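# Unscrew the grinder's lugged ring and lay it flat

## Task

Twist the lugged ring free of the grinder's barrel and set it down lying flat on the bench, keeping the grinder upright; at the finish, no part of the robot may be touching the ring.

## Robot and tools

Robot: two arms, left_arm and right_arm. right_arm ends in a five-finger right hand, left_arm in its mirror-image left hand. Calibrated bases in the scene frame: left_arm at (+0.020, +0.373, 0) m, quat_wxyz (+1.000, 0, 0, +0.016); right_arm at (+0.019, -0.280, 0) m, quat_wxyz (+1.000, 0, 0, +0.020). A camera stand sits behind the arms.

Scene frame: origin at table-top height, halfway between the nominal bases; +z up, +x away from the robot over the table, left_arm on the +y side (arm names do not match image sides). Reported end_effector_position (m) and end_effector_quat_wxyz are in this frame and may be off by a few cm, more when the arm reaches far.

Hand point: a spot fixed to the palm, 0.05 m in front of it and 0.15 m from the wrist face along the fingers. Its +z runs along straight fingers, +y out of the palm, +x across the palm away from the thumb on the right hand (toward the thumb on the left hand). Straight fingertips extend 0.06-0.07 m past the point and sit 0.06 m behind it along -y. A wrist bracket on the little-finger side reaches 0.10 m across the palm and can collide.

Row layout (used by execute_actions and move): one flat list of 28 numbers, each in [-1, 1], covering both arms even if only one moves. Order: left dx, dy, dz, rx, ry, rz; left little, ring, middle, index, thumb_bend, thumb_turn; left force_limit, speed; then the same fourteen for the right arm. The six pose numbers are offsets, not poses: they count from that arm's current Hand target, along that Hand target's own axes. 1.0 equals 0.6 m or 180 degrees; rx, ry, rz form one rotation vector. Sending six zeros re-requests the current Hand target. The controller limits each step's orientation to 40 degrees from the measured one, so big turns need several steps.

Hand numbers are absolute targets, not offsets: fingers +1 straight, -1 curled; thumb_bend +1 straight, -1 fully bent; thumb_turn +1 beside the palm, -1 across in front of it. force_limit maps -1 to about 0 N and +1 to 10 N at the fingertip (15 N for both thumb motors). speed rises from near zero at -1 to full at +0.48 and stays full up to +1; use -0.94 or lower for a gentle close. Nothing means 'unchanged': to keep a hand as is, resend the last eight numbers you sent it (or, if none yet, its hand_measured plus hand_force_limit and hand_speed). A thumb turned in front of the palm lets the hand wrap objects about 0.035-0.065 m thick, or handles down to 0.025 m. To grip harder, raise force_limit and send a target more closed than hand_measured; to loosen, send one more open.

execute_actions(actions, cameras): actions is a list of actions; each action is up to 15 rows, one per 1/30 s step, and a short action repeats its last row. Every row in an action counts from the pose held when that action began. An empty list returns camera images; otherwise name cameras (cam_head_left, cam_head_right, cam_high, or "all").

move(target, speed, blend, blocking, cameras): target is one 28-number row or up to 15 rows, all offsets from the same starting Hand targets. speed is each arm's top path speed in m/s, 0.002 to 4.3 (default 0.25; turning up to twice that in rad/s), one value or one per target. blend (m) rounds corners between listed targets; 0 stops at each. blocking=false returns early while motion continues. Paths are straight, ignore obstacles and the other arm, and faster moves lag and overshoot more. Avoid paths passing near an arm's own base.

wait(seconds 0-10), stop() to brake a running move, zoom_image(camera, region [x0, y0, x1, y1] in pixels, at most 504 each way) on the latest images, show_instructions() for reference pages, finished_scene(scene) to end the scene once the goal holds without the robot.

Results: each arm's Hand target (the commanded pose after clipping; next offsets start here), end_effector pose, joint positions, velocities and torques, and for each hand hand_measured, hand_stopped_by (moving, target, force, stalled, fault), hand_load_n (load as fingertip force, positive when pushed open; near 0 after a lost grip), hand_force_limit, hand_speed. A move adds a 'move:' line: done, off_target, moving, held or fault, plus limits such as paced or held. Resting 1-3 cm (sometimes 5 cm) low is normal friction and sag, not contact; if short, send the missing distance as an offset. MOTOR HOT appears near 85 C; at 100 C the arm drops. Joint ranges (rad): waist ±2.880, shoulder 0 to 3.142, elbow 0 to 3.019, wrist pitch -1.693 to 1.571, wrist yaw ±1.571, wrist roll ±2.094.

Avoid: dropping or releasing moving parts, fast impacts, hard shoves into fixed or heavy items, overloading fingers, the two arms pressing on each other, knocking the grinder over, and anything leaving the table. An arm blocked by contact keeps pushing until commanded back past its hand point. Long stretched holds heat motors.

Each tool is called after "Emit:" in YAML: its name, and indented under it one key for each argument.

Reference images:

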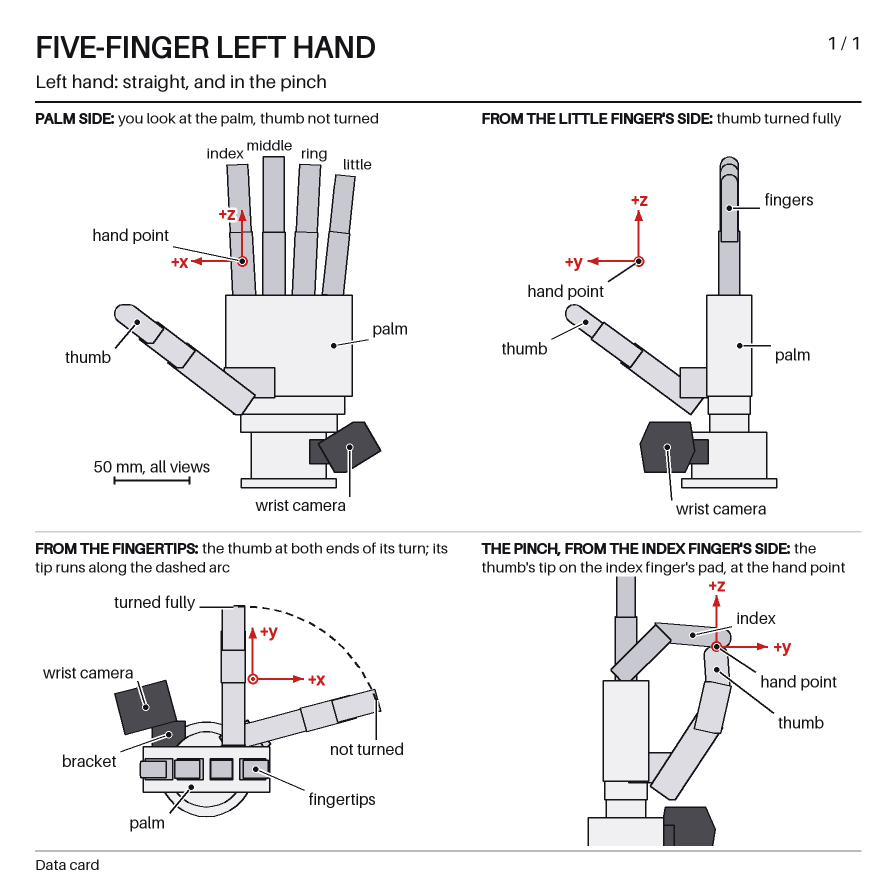

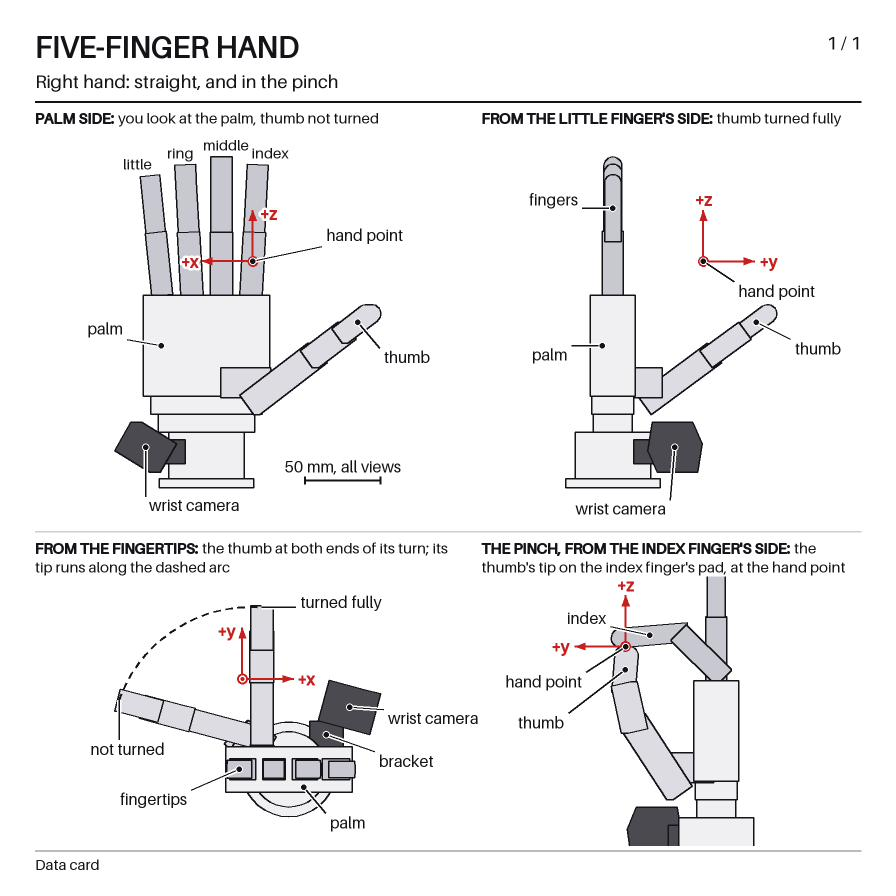

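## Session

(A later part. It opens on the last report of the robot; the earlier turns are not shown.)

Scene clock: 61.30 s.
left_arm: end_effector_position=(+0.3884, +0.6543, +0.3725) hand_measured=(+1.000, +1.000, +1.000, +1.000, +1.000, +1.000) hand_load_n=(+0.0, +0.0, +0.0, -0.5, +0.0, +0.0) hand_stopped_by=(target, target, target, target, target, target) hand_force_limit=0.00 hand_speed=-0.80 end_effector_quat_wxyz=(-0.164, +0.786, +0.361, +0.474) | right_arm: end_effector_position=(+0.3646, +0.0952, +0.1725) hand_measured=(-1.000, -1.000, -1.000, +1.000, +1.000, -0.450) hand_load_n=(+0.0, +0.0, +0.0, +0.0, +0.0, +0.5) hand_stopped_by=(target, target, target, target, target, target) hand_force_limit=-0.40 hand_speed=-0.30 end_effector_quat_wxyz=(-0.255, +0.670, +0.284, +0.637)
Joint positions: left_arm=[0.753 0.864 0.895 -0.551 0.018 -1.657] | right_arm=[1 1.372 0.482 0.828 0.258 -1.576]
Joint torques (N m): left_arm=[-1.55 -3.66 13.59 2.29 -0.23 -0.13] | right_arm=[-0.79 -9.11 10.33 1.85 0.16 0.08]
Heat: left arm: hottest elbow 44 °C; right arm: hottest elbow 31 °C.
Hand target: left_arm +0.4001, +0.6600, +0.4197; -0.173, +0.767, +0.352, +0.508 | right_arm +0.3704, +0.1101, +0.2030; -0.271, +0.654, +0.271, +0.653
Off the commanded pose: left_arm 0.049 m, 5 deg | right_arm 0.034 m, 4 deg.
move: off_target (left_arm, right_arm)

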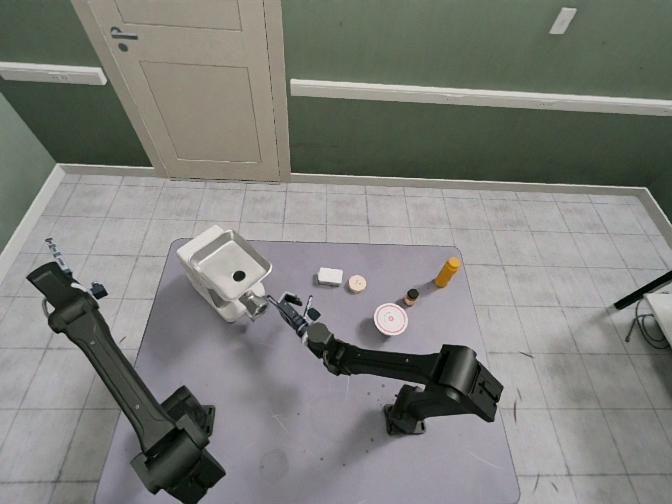

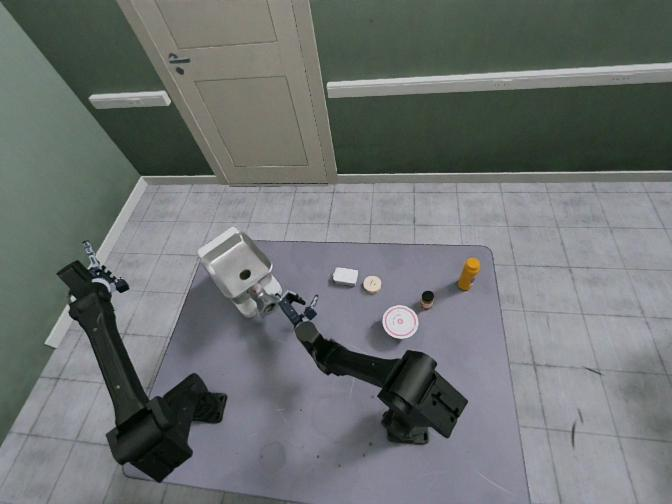

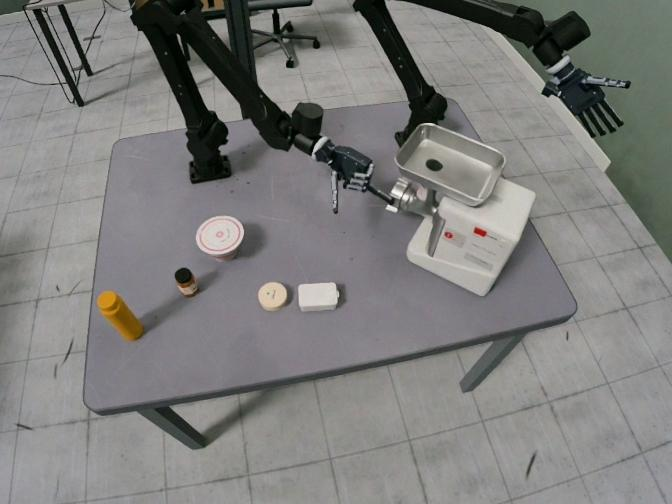

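Emit:
move:
  target:
    - [0,0,0,0,0,0,1,1,1,1,1,1,0,-0.8,0.015,-0.0233,0,0,0,0,-1,-1,-1,1,1,-0.45,-0.4,-0.3]
    - [0,0,0,0,0,0,1,1,1,1,1,1,0,-0.8,0.02,-0.06,0,0,0,0,-1,-1,-1,1,1,-0.45,-0.4,-0.3]
    - [0,0,0,0,0,0,1,1,1,1,1,1,0,-0.8,0.0033,-0.0933,0,0,0,0,-1,-1,-1,1,1,-0.45,-0.4,-0.3]
    - [0,0,0,0,0,0,1,1,1,1,1,1,0,-0.8,-0.0217,-0.1133,0,0,0,0,-1,-1,-1,1,1,-0.45,-0.4,-0.3]
    - [0,0,0,0,0,0,1,1,1,1,1,1,0,-0.8,-0.0542,-0.1283,0,0,0,0,-1,-1,-1,1,1,-0.45,-0.4,-0.3]
    - [0,0,0,0,0,0,1,1,1,1,1,1,0,-0.8,-0.0792,-0.1372,0,0,0,0,-1,-1,-1,1,1,-0.45,-0.4,-0.3]
    - [0,0,0,0,0,0,1,1,1,1,1,1,0,-0.8,-0.1058,-0.1372,0,0,0,0,-1,-1,-1,1,1,-0.45,-0.4,-0.3]
    - [0,0,0,0,0,0,1,1,1,1,1,1,0,-0.8,-0.1308,-0.1283,0,0,0,0,-1,-1,-1,1,1,-0.45,-0.4,-0.3]
    - [0,0,0,0,0,0,1,1,1,1,1,1,0,-0.8,-0.1512,-0.111,0,0,0,0,-1,-1,-1,1,1,-0.45,-0.4,-0.3]
  speed: 0.07
  blend: [0.008,0.008,0.007,0.007,0.007,0.007,0.007,0.007,0]
  cameras: ["all"]

Emit:
zoom_image:
  camera: "cam_head_left"
  region: [237, 285, 287, 335]

Emit:
zoom_image:
  camera: "cam_high"
  region: [377, 169, 417, 209]

Scene clock: 65.40 s.
left_arm: end_effector_position=(+0.3884, +0.6543, +0.3725) hand_measured=(+1.000, +1.000, +1.000, +1.000, +1.000, +1.000) hand_load_n=(+0.0, +0.5, +0.0, +0.0, +0.0, +0.0) hand_stopped_by=(target, target, target, target, target, target) hand_force_limit=0.00 hand_speed=-0.80 end_effector_quat_wxyz=(-0.164, +0.786, +0.361, +0.474) | right_arm: end_effector_position=(+0.3161, +0.1614, +0.1160) hand_measured=(-1.000, -1.000, -1.000, +1.000, +1.000, -0.450) hand_load_n=(+0.0, +0.0, +0.0, +0.0, +0.0, +0.5) hand_stopped_by=(target, target, target, target, target, target) hand_force_limit=-0.40 hand_speed=-0.30 end_effector_quat_wxyz=(-0.273, +0.652, +0.277, +0.651)
Joint positions: left_arm=[0.753 0.864 0.895 -0.551 0.018 -1.657] | right_arm=[1.2 1.696 0.538 1.154 0.442 -1.574]
Joint torques (N m): left_arm=[-1.85 -3.55 13.67 2.32 -0.25 -0.14] | right_arm=[-2.32 -8.76 4.85 2.73 -0.08 0.07]
Heat: left arm: hottest elbow 45 °C; right arm: hottest elbow 31 °C.
Hand target: left_arm +0.4001, +0.6600, +0.4197; -0.173, +0.767, +0.352, +0.508 | right_arm +0.3233, +0.1573, +0.1125; -0.271, +0.654, +0.270, +0.653
Off the commanded pose: left_arm 0.049 m, 5 deg | right_arm 0.009 m, 1 deg.
move: off_target (left_arm)

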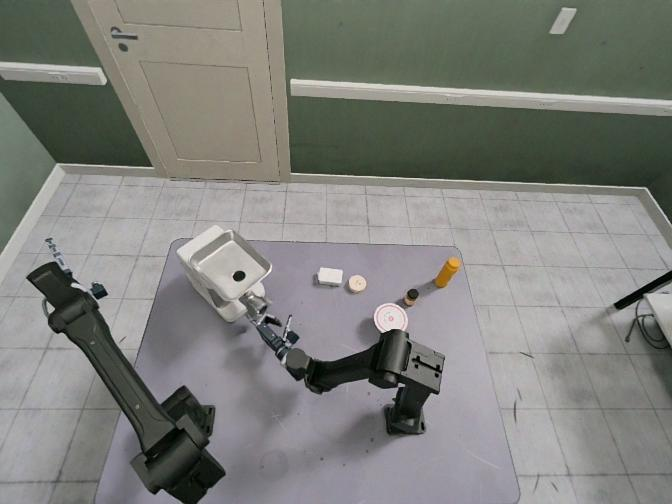

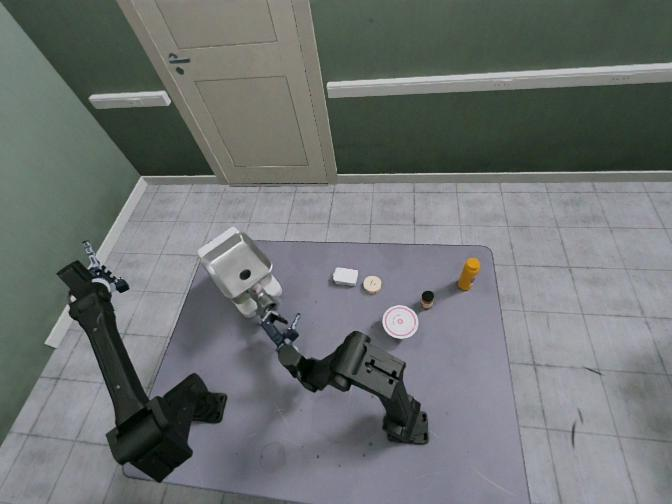

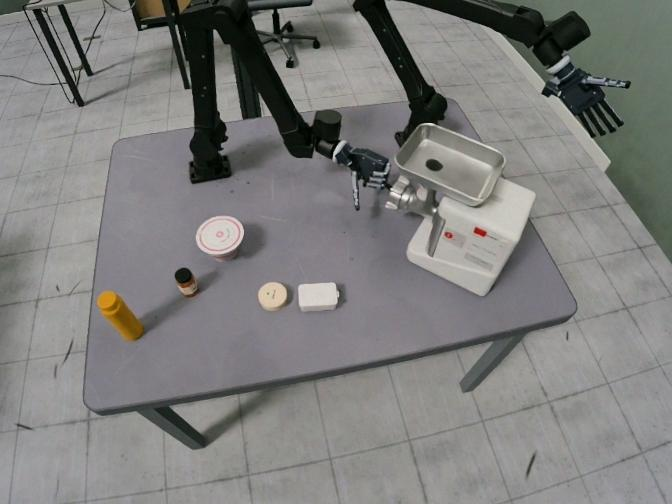

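Scaled by 10.080 from the camera's 672x504 image, which has a finer 960x720 frame.

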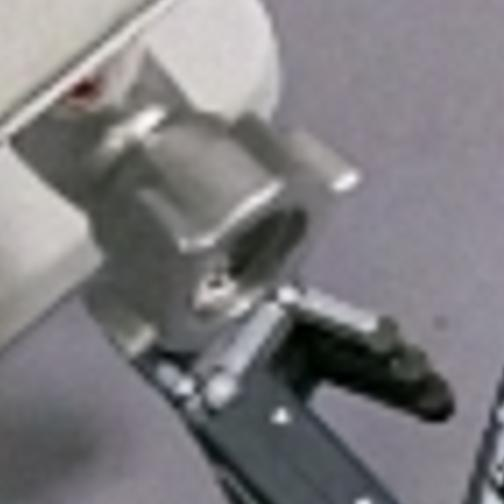

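Scaled by 12.600 from the camera's 672x504 image, which has a finer 960x720 frame.

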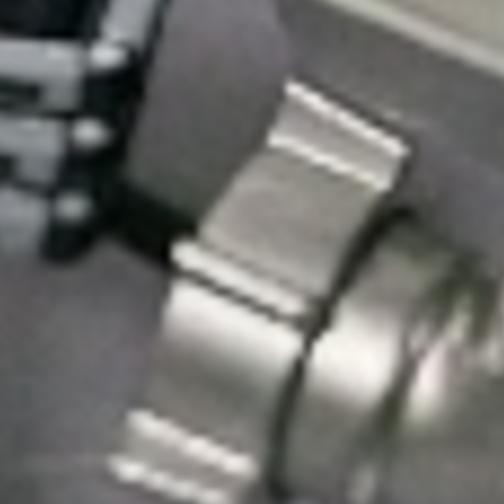

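Emit:
move:
  target:
    - [0,0,0,0,0,0,1,1,1,1,1,1,0,-0.8,-0.0132,0.0232,0,0,0,0,-1,-1,-1,1,1,-0.45,-0.4,-0.3]
    - [0,0,0,0,0,0,1,1,1,1,1,1,0,-0.8,-0.0178,0.0493,0,0,0,0,-1,-1,-1,1,1,-0.45,-0.4,-0.3]
    - [0,0,0,0,0,0,1,1,1,1,1,1,0,-0.8,-0.0132,0.0755,0,0,0,0,-1,-1,-1,1,1,-0.45,-0.4,-0.3]
    - [0,0,0,0,0,0,1,1,1,1,1,1,0,-0.8,0,0.0987,0,0,0,0,-1,-1,-1,1,1,-0.45,-0.4,-0.3]
    - [0,0,0,0,0,0,1,1,1,1,1,1,0,-0.8,0.0205,0.1157,0,0,0,0,-1,-1,-1,1,1,-0.45,-0.4,-0.3]
    - [0,0,0,0,0,0,1,1,1,1,1,1,0,-0.8,0.0588,0.1193,0,0,0,0,-1,-1,-1,1,1,-0.45,-0.4,-0.3]
    - [0,0,0,0,0,0,1,1,1,1,1,1,0,-0.8,0.0797,0.1193,0,0,0,0,-1,-1,-1,1,1,-0.45,-0.4,-0.3]
    - [0,0,0,0,0,0,1,1,1,1,1,1,0,-0.8,0.1097,0.1193,0,0,0,0,-1,-1,-1,1,1,-0.45,-0.4,-0.3]
  speed: 0.07
  blend: [0.007,0.007,0.007,0.007,0.007,0.006,0.006,0]
  cameras: ["all"]

Emit:
zoom_image:
  camera: "cam_head_left"
  region: [237, 285, 287, 335]

Emit:
zoom_image:
  camera: "cam_high"
  region: [377, 169, 417, 209]

Scene clock: 69.50 s.
left_arm: end_effector_position=(+0.3884, +0.6543, +0.3725) hand_measured=(+1.000, +1.000, +1.000, +1.000, +1.000, +1.000) hand_load_n=(+0.0, +0.0, +0.0, +0.0, +0.0, -0.5) hand_stopped_by=(target, target, target, target, target, target) hand_force_limit=0.00 hand_speed=-0.80 end_effector_quat_wxyz=(-0.164, +0.786, +0.361, +0.474) | right_arm: end_effector_position=(+0.3663, +0.1007, +0.1570) hand_measured=(-1.000, -1.000, -1.000, +1.000, +1.000, -0.450) hand_load_n=(+0.0, +0.0, +0.0, -0.5, +0.0, +0.5) hand_stopped_by=(target, target, target, target, target, target) hand_force_limit=-0.40 hand_speed=-0.30 end_effector_quat_wxyz=(-0.262, +0.664, +0.282, +0.641)
Joint positions: left_arm=[0.753 0.864 0.895 -0.551 0.018 -1.657] | right_arm=[1 1.45 0.475 0.931 0.251 -1.574]
Joint torques (N m): left_arm=[-2.02 -3.78 13.7 2.36 -0.24 -0.13] | right_arm=[-1.73 -9.76 8.38 1.85 -0.12 0.08]
Heat: left arm: hottest elbow 45 °C; right arm: hottest elbow 31 °C.
Hand target: left_arm +0.4001, +0.6600, +0.4197; -0.173, +0.767, +0.352, +0.508 | right_arm +0.3739, +0.1067, +0.1781; -0.271, +0.654, +0.271, +0.653
Off the commanded pose: left_arm 0.049 m, 5 deg | right_arm 0.023 m, 3 deg.
move: off_target (left_arm, right_arm)

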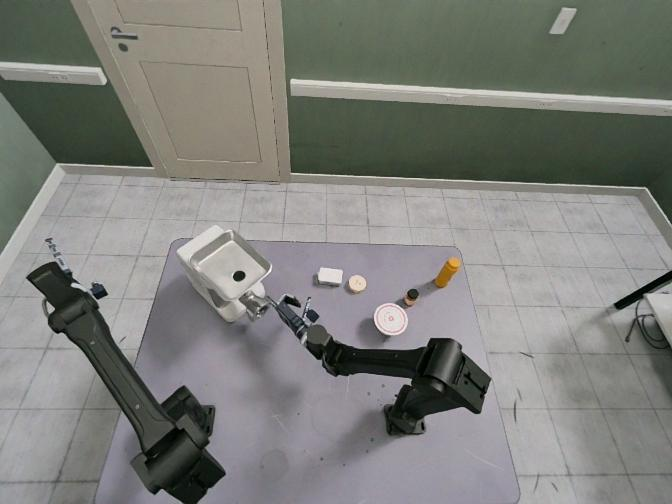

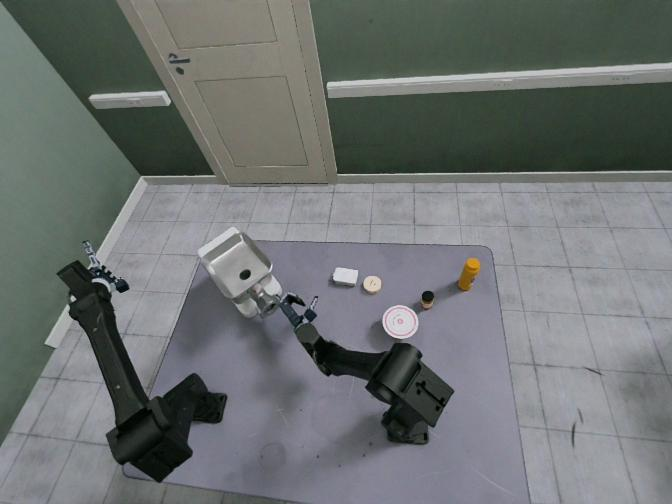

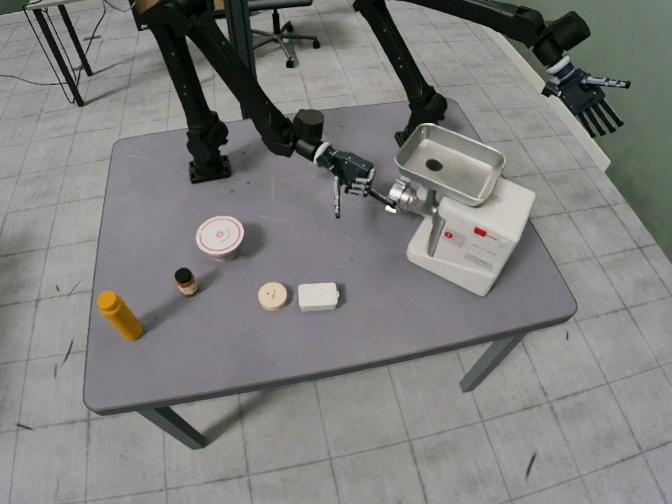

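Scaled by 10.080 from the camera's 672x504 image, which has a finer 960x720 frame.

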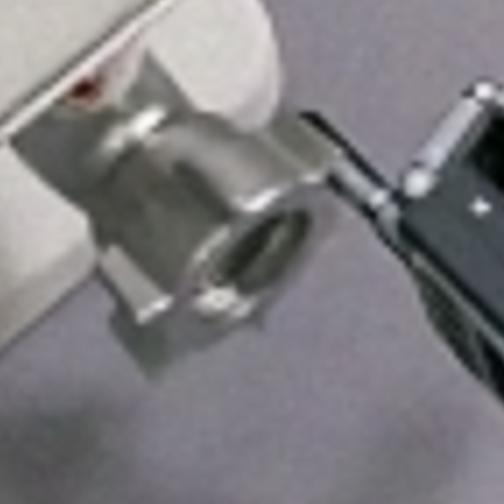

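Scaled by 12.600 from the camera's 672x504 image, which has a finer 960x720 frame.

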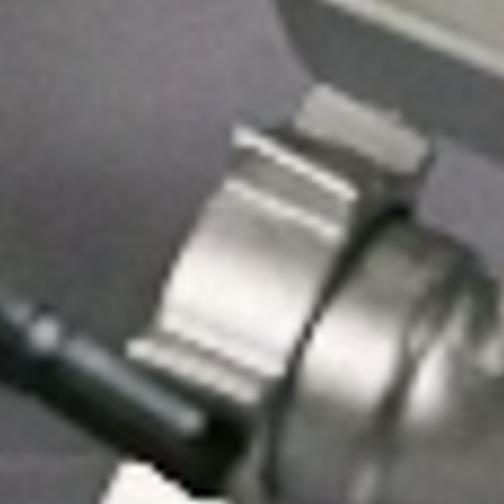

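Emit:
move:
  target:
    - [0,0,0,0,0,0,1,1,1,1,1,1,0,-0.8,0.0365,-0.0015,0,0,0,0,-1,-1,-1,1,1,-0.45,-0.4,-0.3]
    - [0,0,0,0,0,0,1,1,1,1,1,1,0,-0.8,0.0515,-0.0115,0,0,0,0,-1,-1,-1,1,1,-0.45,-0.4,-0.3]
    - [0,0,0,0,0,0,1,1,1,1,1,1,0,-0.8,0.0365,0.0302,0,0,0,0,-1,-1,-1,1,1,-0.45,-0.4,-0.3]
    - [0,0,0,0,0,0,1,1,1,1,1,1,0,-0.8,0.0198,0.0302,-0.149,0,0,0,-1,-1,-1,1,1,-0.45,-0.4,-0.3]
  speed: [0.07,0.07,0.1,0.15]
  blend: [0.003,0,0.004,0]
  cameras: ["all"]

Emit:
zoom_image:
  camera: "cam_head_left"
  region: [237, 285, 287, 335]

Emit:
zoom_image:
  camera: "cam_high"
  region: [377, 169, 417, 209]

Scene clock: 72.80 s.
left_arm: end_effector_position=(+0.3884, +0.6543, +0.3725) hand_measured=(+1.000, +1.000, +1.000, +1.000, +1.000, +1.000) hand_load_n=(+0.0, +0.0, +0.0, +0.0, +0.0, +0.0) hand_stopped_by=(target, target, target, target, target, target) hand_force_limit=0.00 hand_speed=-0.80 end_effector_quat_wxyz=(-0.164, +0.786, +0.361, +0.474) | right_arm: end_effector_position=(+0.3292, +0.0268, +0.1848) hand_measured=(-1.000, -1.000, -1.000, +1.000, +1.000, -0.450) hand_load_n=(+0.0, +0.0, +0.0, +0.0, +0.0, +0.5) hand_stopped_by=(target, target, target, target, target, target) hand_force_limit=-0.40 hand_speed=-0.30 end_effector_quat_wxyz=(-0.262, +0.658, +0.270, +0.652)
Joint positions: left_arm=[0.753 0.864 0.895 -0.551 0.018 -1.657] | right_arm=[0.991 1.124 0.291 0.82 0.26 -1.574]
Joint torques (N m): left_arm=[-1.55 -3.49 13.72 2.35 -0.23 -0.14] | right_arm=[0.15 -5.36 7.1 1.83 0.18 0.08]
Heat: left arm: hottest elbow 46 °C; right arm: hottest elbow 31 °C.
Hand target: left_arm +0.4001, +0.6600, +0.4197; -0.173, +0.767, +0.352, +0.508 | right_arm +0.3235, +0.0306, +0.1900; -0.271, +0.654, +0.271, +0.653
Off the commanded pose: left_arm 0.049 m, 5 deg | right_arm 0.009 m, 1 deg.
move: off_target (left_arm)

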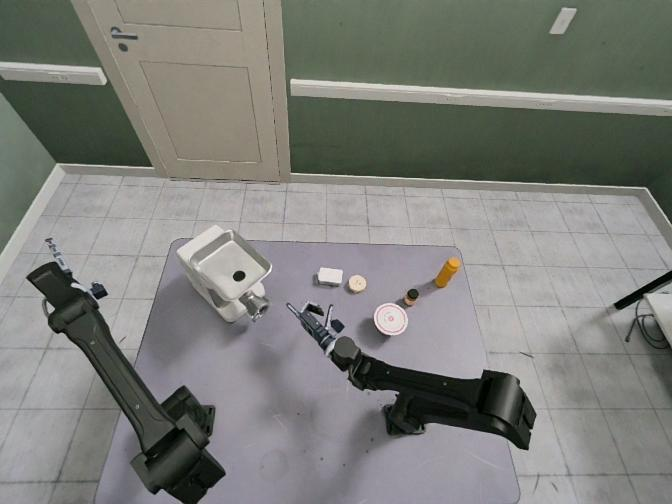

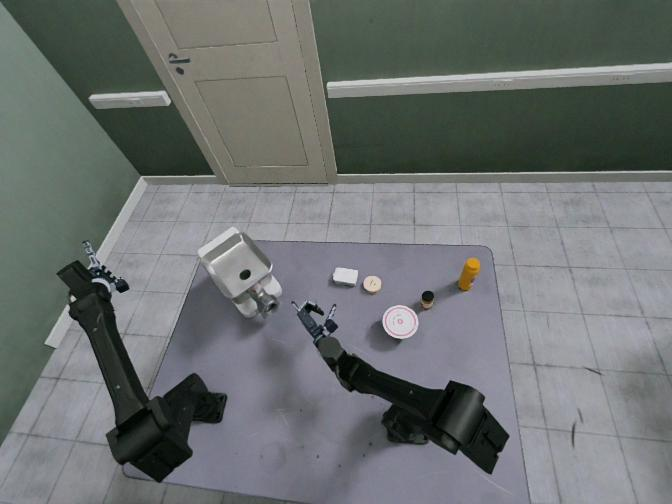

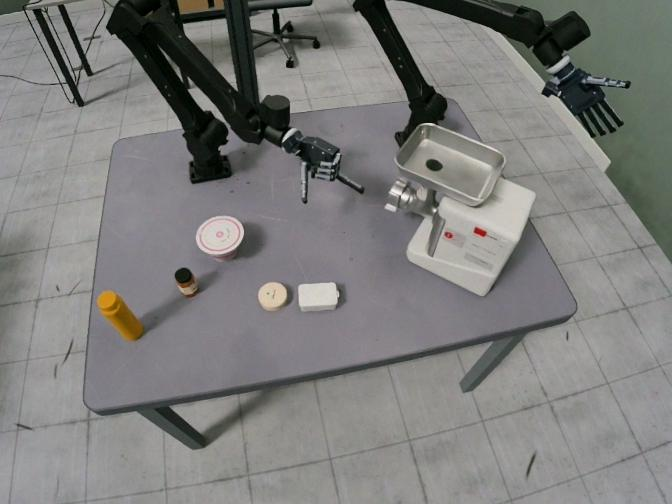

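Scaled by 10.080 from the camera's 672x504 image, which has a finer 960x720 frame.

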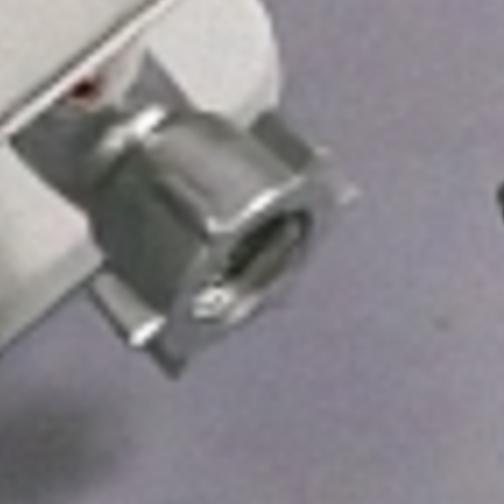

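Scaled by 12.600 from the camera's 672x504 image, which has a finer 960x720 frame.

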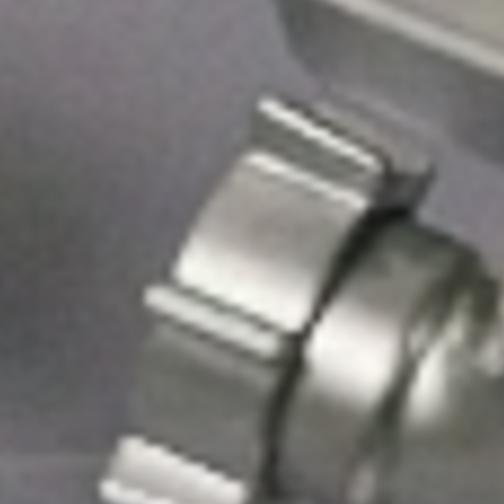

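Emit:
move:
  target:
    - [0,0,0,0,0,0,1,1,1,1,1,1,0,-0.8,-0.08,-0.2152,0,0.2945,0.0287,0.0561,-1,-1,0.5,-1,1,-0.45,-0.4,-0.3]
    - [0,0,0,0,0,0,1,1,1,1,1,1,0,-0.8,-0.08,-0.2152,0.2333,0.2945,0.0287,0.0561,-1,-1,0.5,-1,1,-0.45,-0.4,-0.3]
  speed: [0.25,0.12]
  cameras: ["all"]

Emit:
zoom_image:
  camera: "cam_head_left"
  region: [237, 285, 287, 335]

Emit:
zoom_image:
  camera: "cam_high"
  region: [377, 169, 417, 209]

Emit:
zoom_image:
  camera: "cam_head_right"
  region: [242, 285, 292, 335]

Scene clock: 78.03 s.
left_arm: end_effector_position=(+0.3884, +0.6543, +0.3725) hand_measured=(+1.000, +1.000, +1.000, +1.000, +1.000, +1.000) hand_load_n=(+0.0, +0.0, +0.0, +0.0, +0.0, +0.0) hand_stopped_by=(target, target, target, target, target, target) hand_force_limit=0.00 hand_speed=-0.80 end_effector_quat_wxyz=(-0.164, +0.786, +0.361, +0.474) | right_arm: end_effector_position=(+0.3177, +0.2123, +0.1344) hand_measured=(-1.000, -1.000, +0.500, -1.000, +1.000, -0.450) hand_load_n=(+0.0, +0.0, +0.0, +0.0, +0.5, +1.0) hand_stopped_by=(target, target, target, target, target, target) hand_force_limit=-0.40 hand_speed=-0.30 end_effector_quat_wxyz=(+0.599, -0.462, -0.467, -0.458)
Joint positions: left_arm=[0.753 0.864 0.895 -0.551 0.018 -1.657] | right_arm=[0.778 1.807 0.63 1.393 -0.878 -1.275]
Joint torques (N m): left_arm=[-1.9 -3.9 13.65 2.4 -0.24 -0.13] | right_arm=[-1.61 -10.23 7.62 1.69 0.11 0.1]
Heat: left arm: hottest elbow 46 °C; right arm: hottest elbow 31 °C.
Hand target: left_arm +0.4001, +0.6600, +0.4197; -0.173, +0.767, +0.352, +0.508 | right_arm +0.3312, +0.2210, +0.1422; +0.599, -0.456, -0.464, -0.466
Off the commanded pose: left_arm 0.049 m, 5 deg | right_arm 0.018 m, 1 deg.
move: off_target (left_arm, right_arm)

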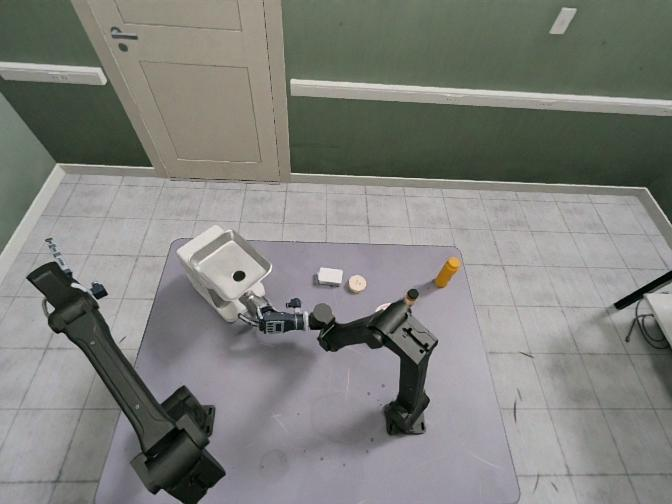

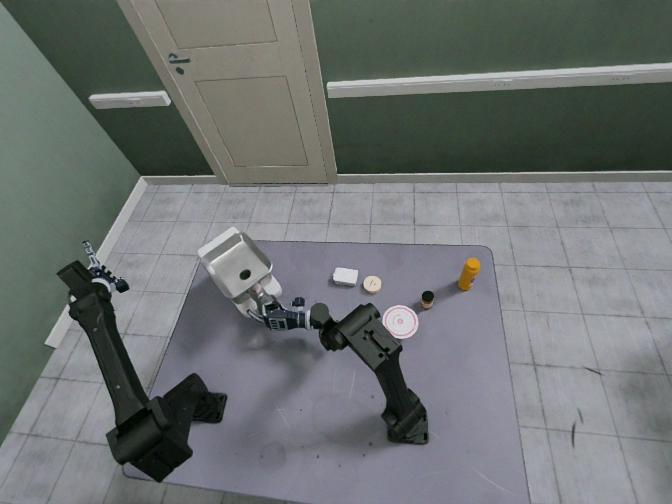

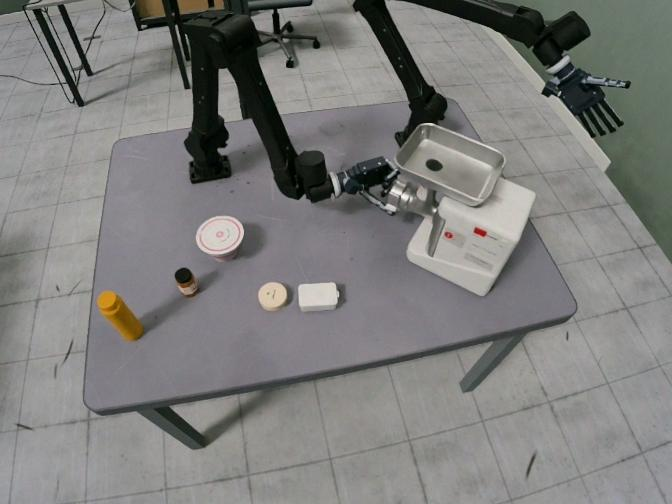

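Scaled by 10.080 from the camera's 672x504 image, which has a finer 960x720 frame.

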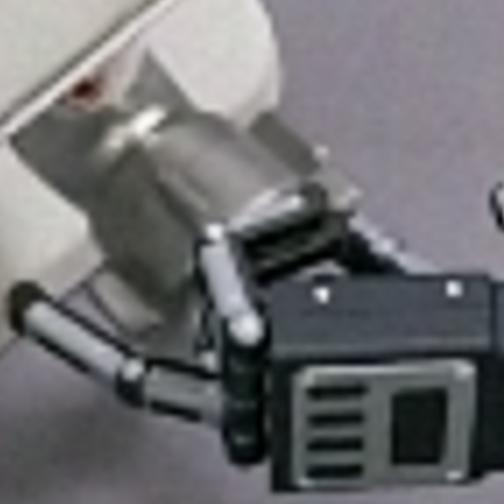

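Scaled by 12.600 from the camera's 672x504 image, which has a finer 960x720 frame.

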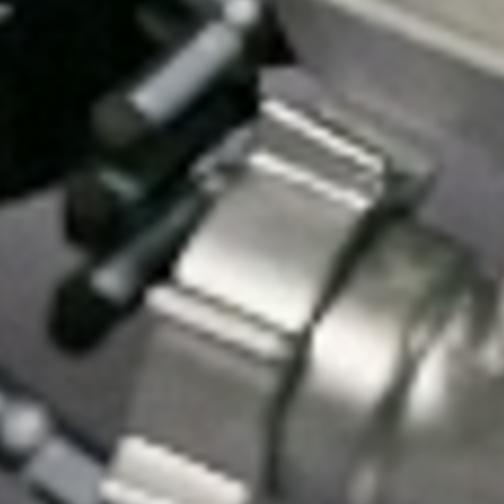

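Scaled by 10.080 from the camera's 672x504 image, which has a finer 960x720 frame.

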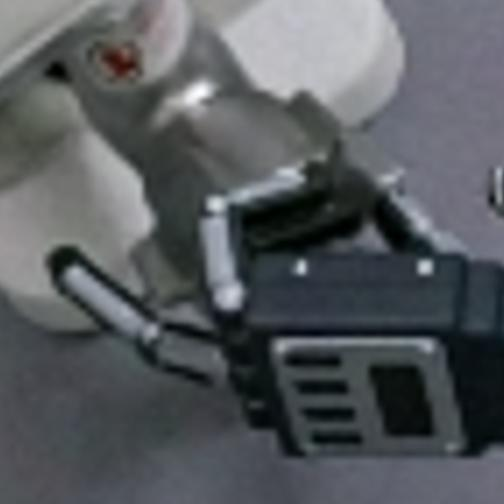

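Emit:
move:
  target:
    - [0,0,0,0,0,0,1,1,1,1,1,1,0,-0.8,0.0075,0.01,-0.0077,0,0,0,-1,-1,0.5,-1,1,-0.45,-0.4,-0.3]
    - [0,0,0,0,0,0,1,1,1,1,1,1,0,-0.8,0.0075,0.01,-0.0077,0,0,0,-1,-1,0.1,-1,0.8,-0.45,-0.4,-0.85]
    - [0,0,0,0,0,0,1,1,1,1,1,1,0,-0.8,0.0075,0.01,-0.0077,0,-0.1289,-0.0967,-1,-1,0.1,-1,0.8,-0.45,-0.4,-0.85]
  speed: [0.08,0.1,0.15]
  cameras: ["all"]

Emit:
zoom_image:
  camera: "cam_high"
  region: [377, 169, 417, 209]

Emit:
zoom_image:
  camera: "cam_head_left"
  region: [237, 285, 287, 335]

Scene clock: 82.73 s.
left_arm: end_effector_position=(+0.3884, +0.6543, +0.3725) hand_measured=(+1.000, +1.000, +1.000, +1.000, +1.000, +1.000) hand_load_n=(+0.0, +0.0, +0.0, +0.0, +0.0, +0.0) hand_stopped_by=(target, target, target, target, target, target) hand_force_limit=0.00 hand_speed=-0.80 end_effector_quat_wxyz=(-0.164, +0.786, +0.361, +0.474) | right_arm: end_effector_position=(+0.3310, +0.2082, +0.1300) hand_measured=(-1.000, -1.000, +0.252, -1.000, +0.866, -0.450) hand_load_n=(+0.5, +0.0, +3.0, +0.0, +0.0, +0.0) hand_stopped_by=(target, target, force, target, force, target) hand_force_limit=-0.40 hand_speed=-0.85 end_effector_quat_wxyz=(-0.422, +0.473, +0.637, +0.438)
Joint positions: left_arm=[0.753 0.864 0.895 -0.551 0.018 -1.657] | right_arm=[0.795 1.54 0.707 0.441 -0.824 -2.031]
Joint torques (N m): left_arm=[-1.49 -3.72 13.72 2.35 -0.24 -0.14] | right_arm=[-0.85 -10.87 9.17 1.36 0.13 -0.02]
Heat: left arm: hottest elbow 47 °C; right arm: hottest elbow 31 °C.
Hand target: left_arm +0.4001, +0.6600, +0.4197; -0.173, +0.767, +0.352, +0.508 | right_arm +0.3383, +0.2167, +0.1452; -0.417, +0.465, +0.638, +0.450
Off the commanded pose: left_arm 0.049 m, 5 deg | right_arm 0.019 m, 2 deg.
move: off_target (left_arm, right_arm); target 2's new numbers were sent with right_arm's hand 0.019 m and 1 deg from that target

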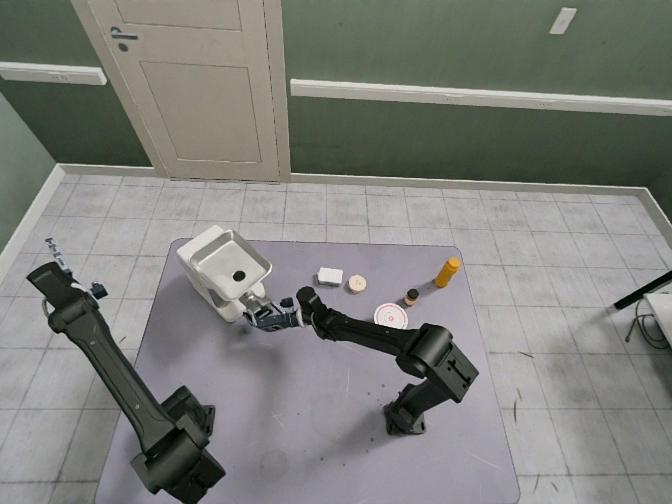

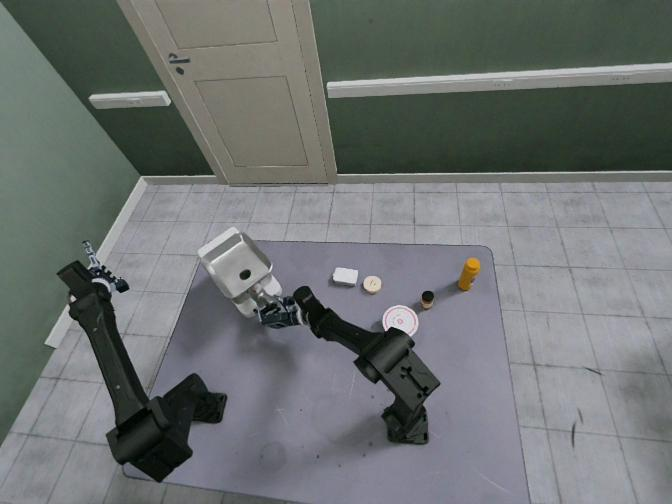

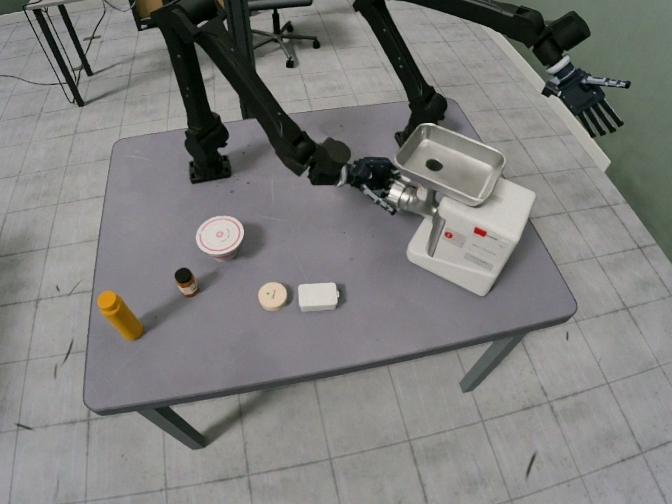

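Scaled by 12.600 from the camera's 672x504 image, which has a finer 960x720 frame.

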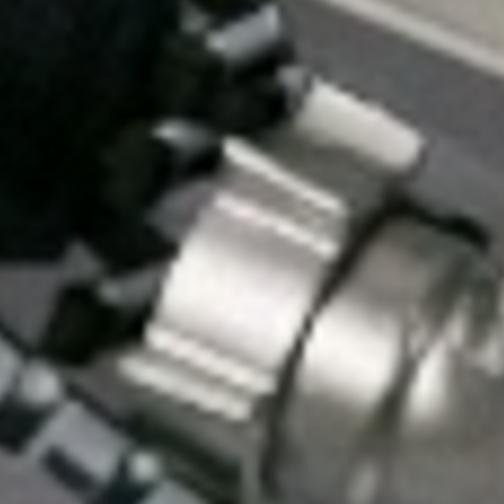

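Scaled by 10.080 from the camera's 672x504 image, which has a finer 960x720 frame.

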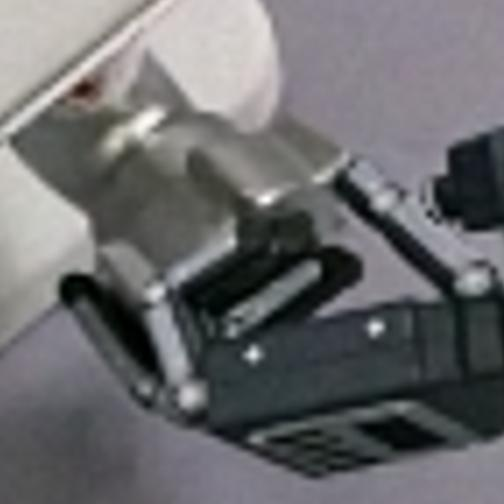

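Emit:
move:
  target:
    - [0,0,0,0,0,0,1,1,1,1,1,1,0,-0.8,0,0,0,0,0,0,-1,-1,0.5,-1,1,-0.45,-0.4,-0.3]
    - [0,0,0,0,0,0,1,1,1,1,1,1,0,-0.8,0.0023,-0.1249,-0.0901,0,0.1289,0.0967,-1,-1,-1,0.5,1,-1,-0.4,-0.3]
    - [0,0,0,0,0,0,1,1,1,1,1,1,0,-0.8,0.0023,-0.0062,-0.0011,0,0.1289,0.0967,-1,-1,-1,0.5,1,-1,-0.4,-0.3]
  speed: [0.15,0.25,0.12]
  cameras: ["all"]

Emit:
zoom_image:
  camera: "cam_high"
  region: [377, 169, 417, 209]

Emit:
zoom_image:
  camera: "cam_head_left"
  region: [237, 285, 287, 335]

Scene clock: 89.33 s.
left_arm: end_effector_position=(+0.3884, +0.6543, +0.3725) hand_measured=(+1.000, +1.000, +1.000, +1.000, +1.000, +1.000) hand_load_n=(+0.0, +0.0, +0.0, +0.0, -0.5, +0.0) hand_stopped_by=(target, target, target, target, target, target) hand_force_limit=0.00 hand_speed=-0.80 end_effector_quat_wxyz=(-0.164, +0.786, +0.361, +0.474) | right_arm: end_effector_position=(+0.3206, +0.2091, +0.1412) hand_measured=(-1.000, -1.000, -1.000, +0.500, +1.000, -1.000) hand_load_n=(+0.0, -0.5, +0.0, +0.0, +0.0, +0.0) hand_stopped_by=(target, target, target, target, target, target) hand_force_limit=-0.40 hand_speed=-0.30 end_effector_quat_wxyz=(+0.599, -0.457, -0.469, -0.460)
Joint positions: left_arm=[0.753 0.864 0.895 -0.551 0.018 -1.657] | right_arm=[0.766 1.793 0.631 1.391 -0.894 -1.273]
Joint torques (N m): left_arm=[-1.38 -3.37 13.63 2.36 -0.24 -0.13] | right_arm=[-1.79 -9.93 7.42 1.59 0.18 0.12]
Heat: left arm: hottest elbow 47 °C; right arm: hottest elbow 31 °C.
Hand target: left_arm +0.4001, +0.6600, +0.4197; -0.173, +0.767, +0.352, +0.508 | right_arm +0.3345, +0.2157, +0.1458; +0.599, -0.456, -0.464, -0.466
Off the commanded pose: left_arm 0.049 m, 5 deg | right_arm 0.016 m, 1 deg.
move: off_target (left_arm, right_arm)

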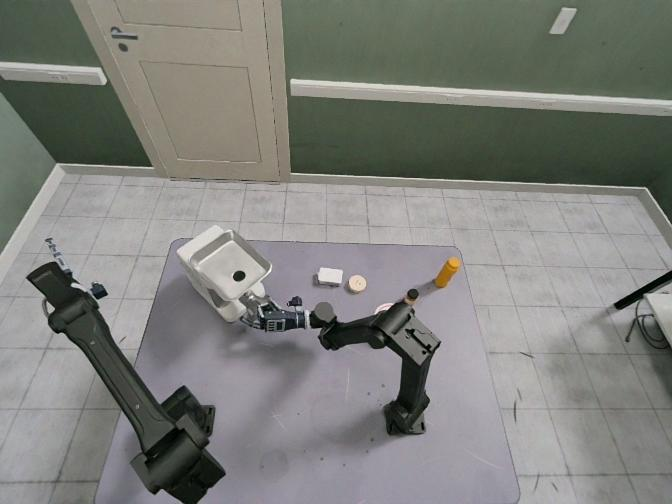

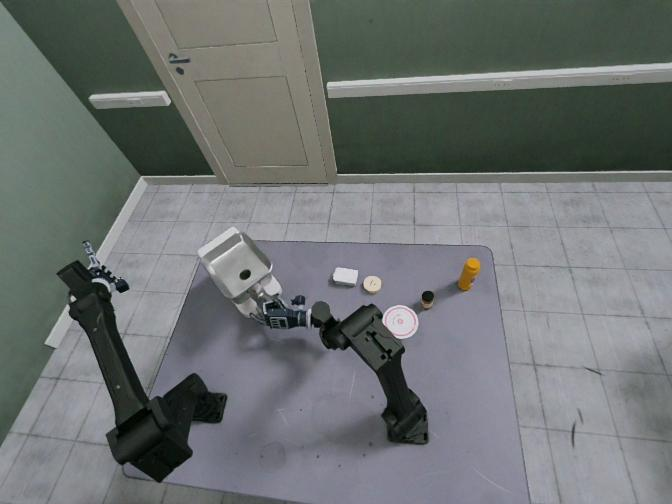

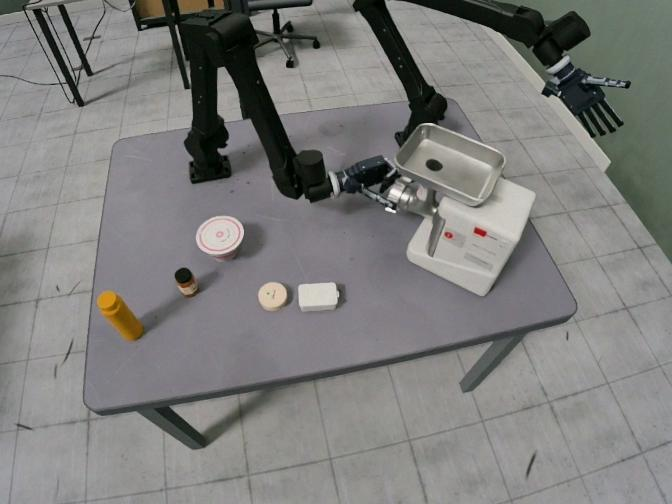

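Scaled by 12.600 from the camera's 672x504 image, which has a finer 960x720 frame.

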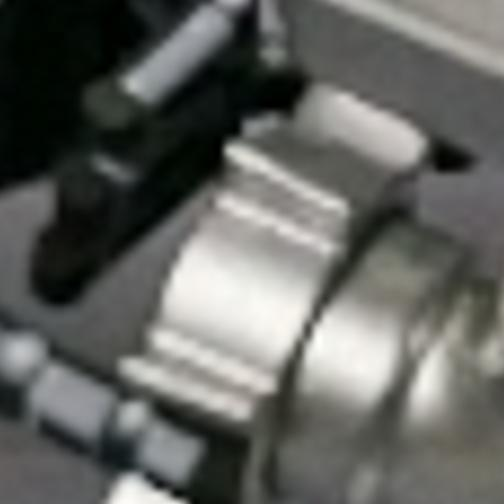

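Scaled by 10.080 from the camera's 672x504 image, which has a finer 960x720 frame.

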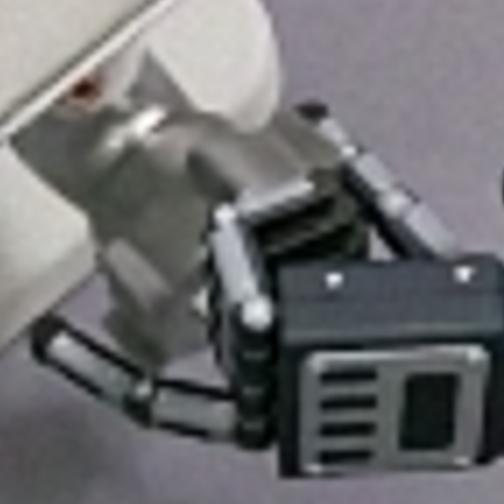

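Emit:
move:
  target:
    - [0,0,0,0,0,0,1,1,1,1,1,1,0,-0.8,-0.0036,0.0045,-0.006,0,0,0,-1,-1,-1,0.5,1,-1,-0.4,-0.3]
    - [0,0,0,0,0,0,1,1,1,1,1,1,0,-0.8,-0.0036,0.0045,-0.006,0,0,0,-1,-1,-1,0.1,0.8,-1,-0.4,-0.85]
    - [0,0,0,0,0,0,1,1,1,1,1,1,0,-0.8,-0.0036,0.0045,-0.006,0,-0.1289,-0.0967,-1,-1,-1,0.1,0.8,-1,-0.4,-0.85]
  speed: 0.15
  cameras: ["cam_high","cam_head_left"]

Emit:
zoom_image:
  camera: "cam_high"
  region: [377, 169, 417, 209]

Scene clock: 95.87 s.
left_arm: end_effector_position=(+0.3884, +0.6543, +0.3725) hand_measured=(+1.000, +1.000, +1.000, +1.000, +1.000, +1.000) hand_load_n=(+0.0, +0.0, +0.0, +0.0, -0.5, +0.0) hand_stopped_by=(target, target, target, target, target, target) hand_force_limit=0.00 hand_speed=-0.80 end_effector_quat_wxyz=(-0.164, +0.786, +0.361, +0.474) | right_arm: end_effector_position=(+0.3328, +0.2041, +0.1270) hand_measured=(-1.000, -1.000, -1.000, +0.280, +0.888, -1.000) hand_load_n=(+0.0, +0.0, +0.0, +3.5, +2.0, -2.0) hand_stopped_by=(target, target, target, force, force, target) hand_force_limit=-0.40 hand_speed=-0.85 end_effector_quat_wxyz=(-0.420, +0.472, +0.638, +0.441)
Joint positions: left_arm=[0.753 0.864 0.895 -0.551 0.018 -1.657] | right_arm=[0.786 1.543 0.698 0.453 -0.829 -2.041]
Joint torques (N m): left_arm=[-1.73 -3.6 13.7 2.33 -0.25 -0.13] | right_arm=[-0.62 -11.34 8.98 1.18 0.13 0.05]
Heat: left arm: hottest elbow 48 °C; right arm: hottest elbow 31 °C.
Hand target: left_arm +0.4001, +0.6600, +0.4197; -0.173, +0.767, +0.352, +0.508 | right_arm +0.3371, +0.2129, +0.1428; -0.417, +0.465, +0.638, +0.450
Off the commanded pose: left_arm 0.049 m, 5 deg | right_arm 0.019 m, 1 deg.
move: off_target (left_arm, right_arm); target 2's new numbers were sent with right_arm's hand 0.016 m and 1 deg from that target
Images, in order (width x height): cam_head_left 672x504, cam_high 672x504.

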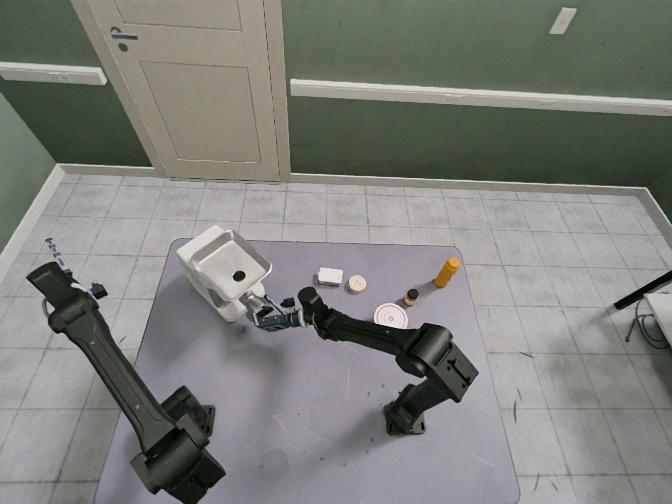

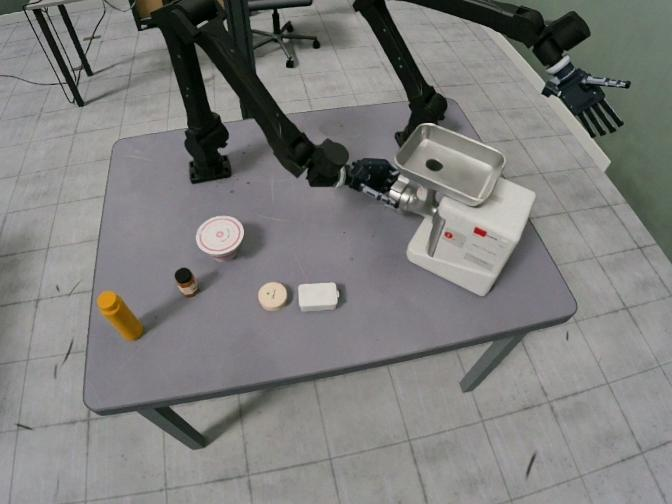

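Scaled by 12.600 from the camera's 672x504 image, which has a finer 960x720 frame.

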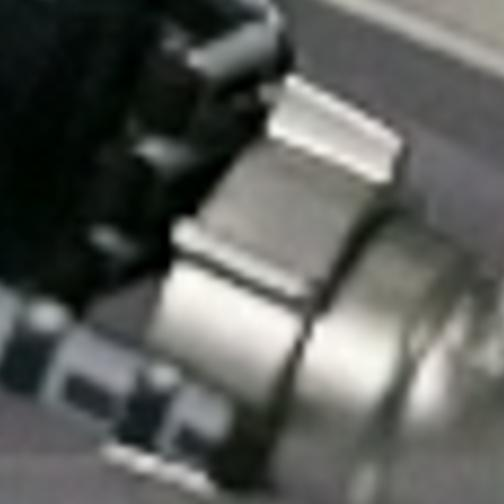

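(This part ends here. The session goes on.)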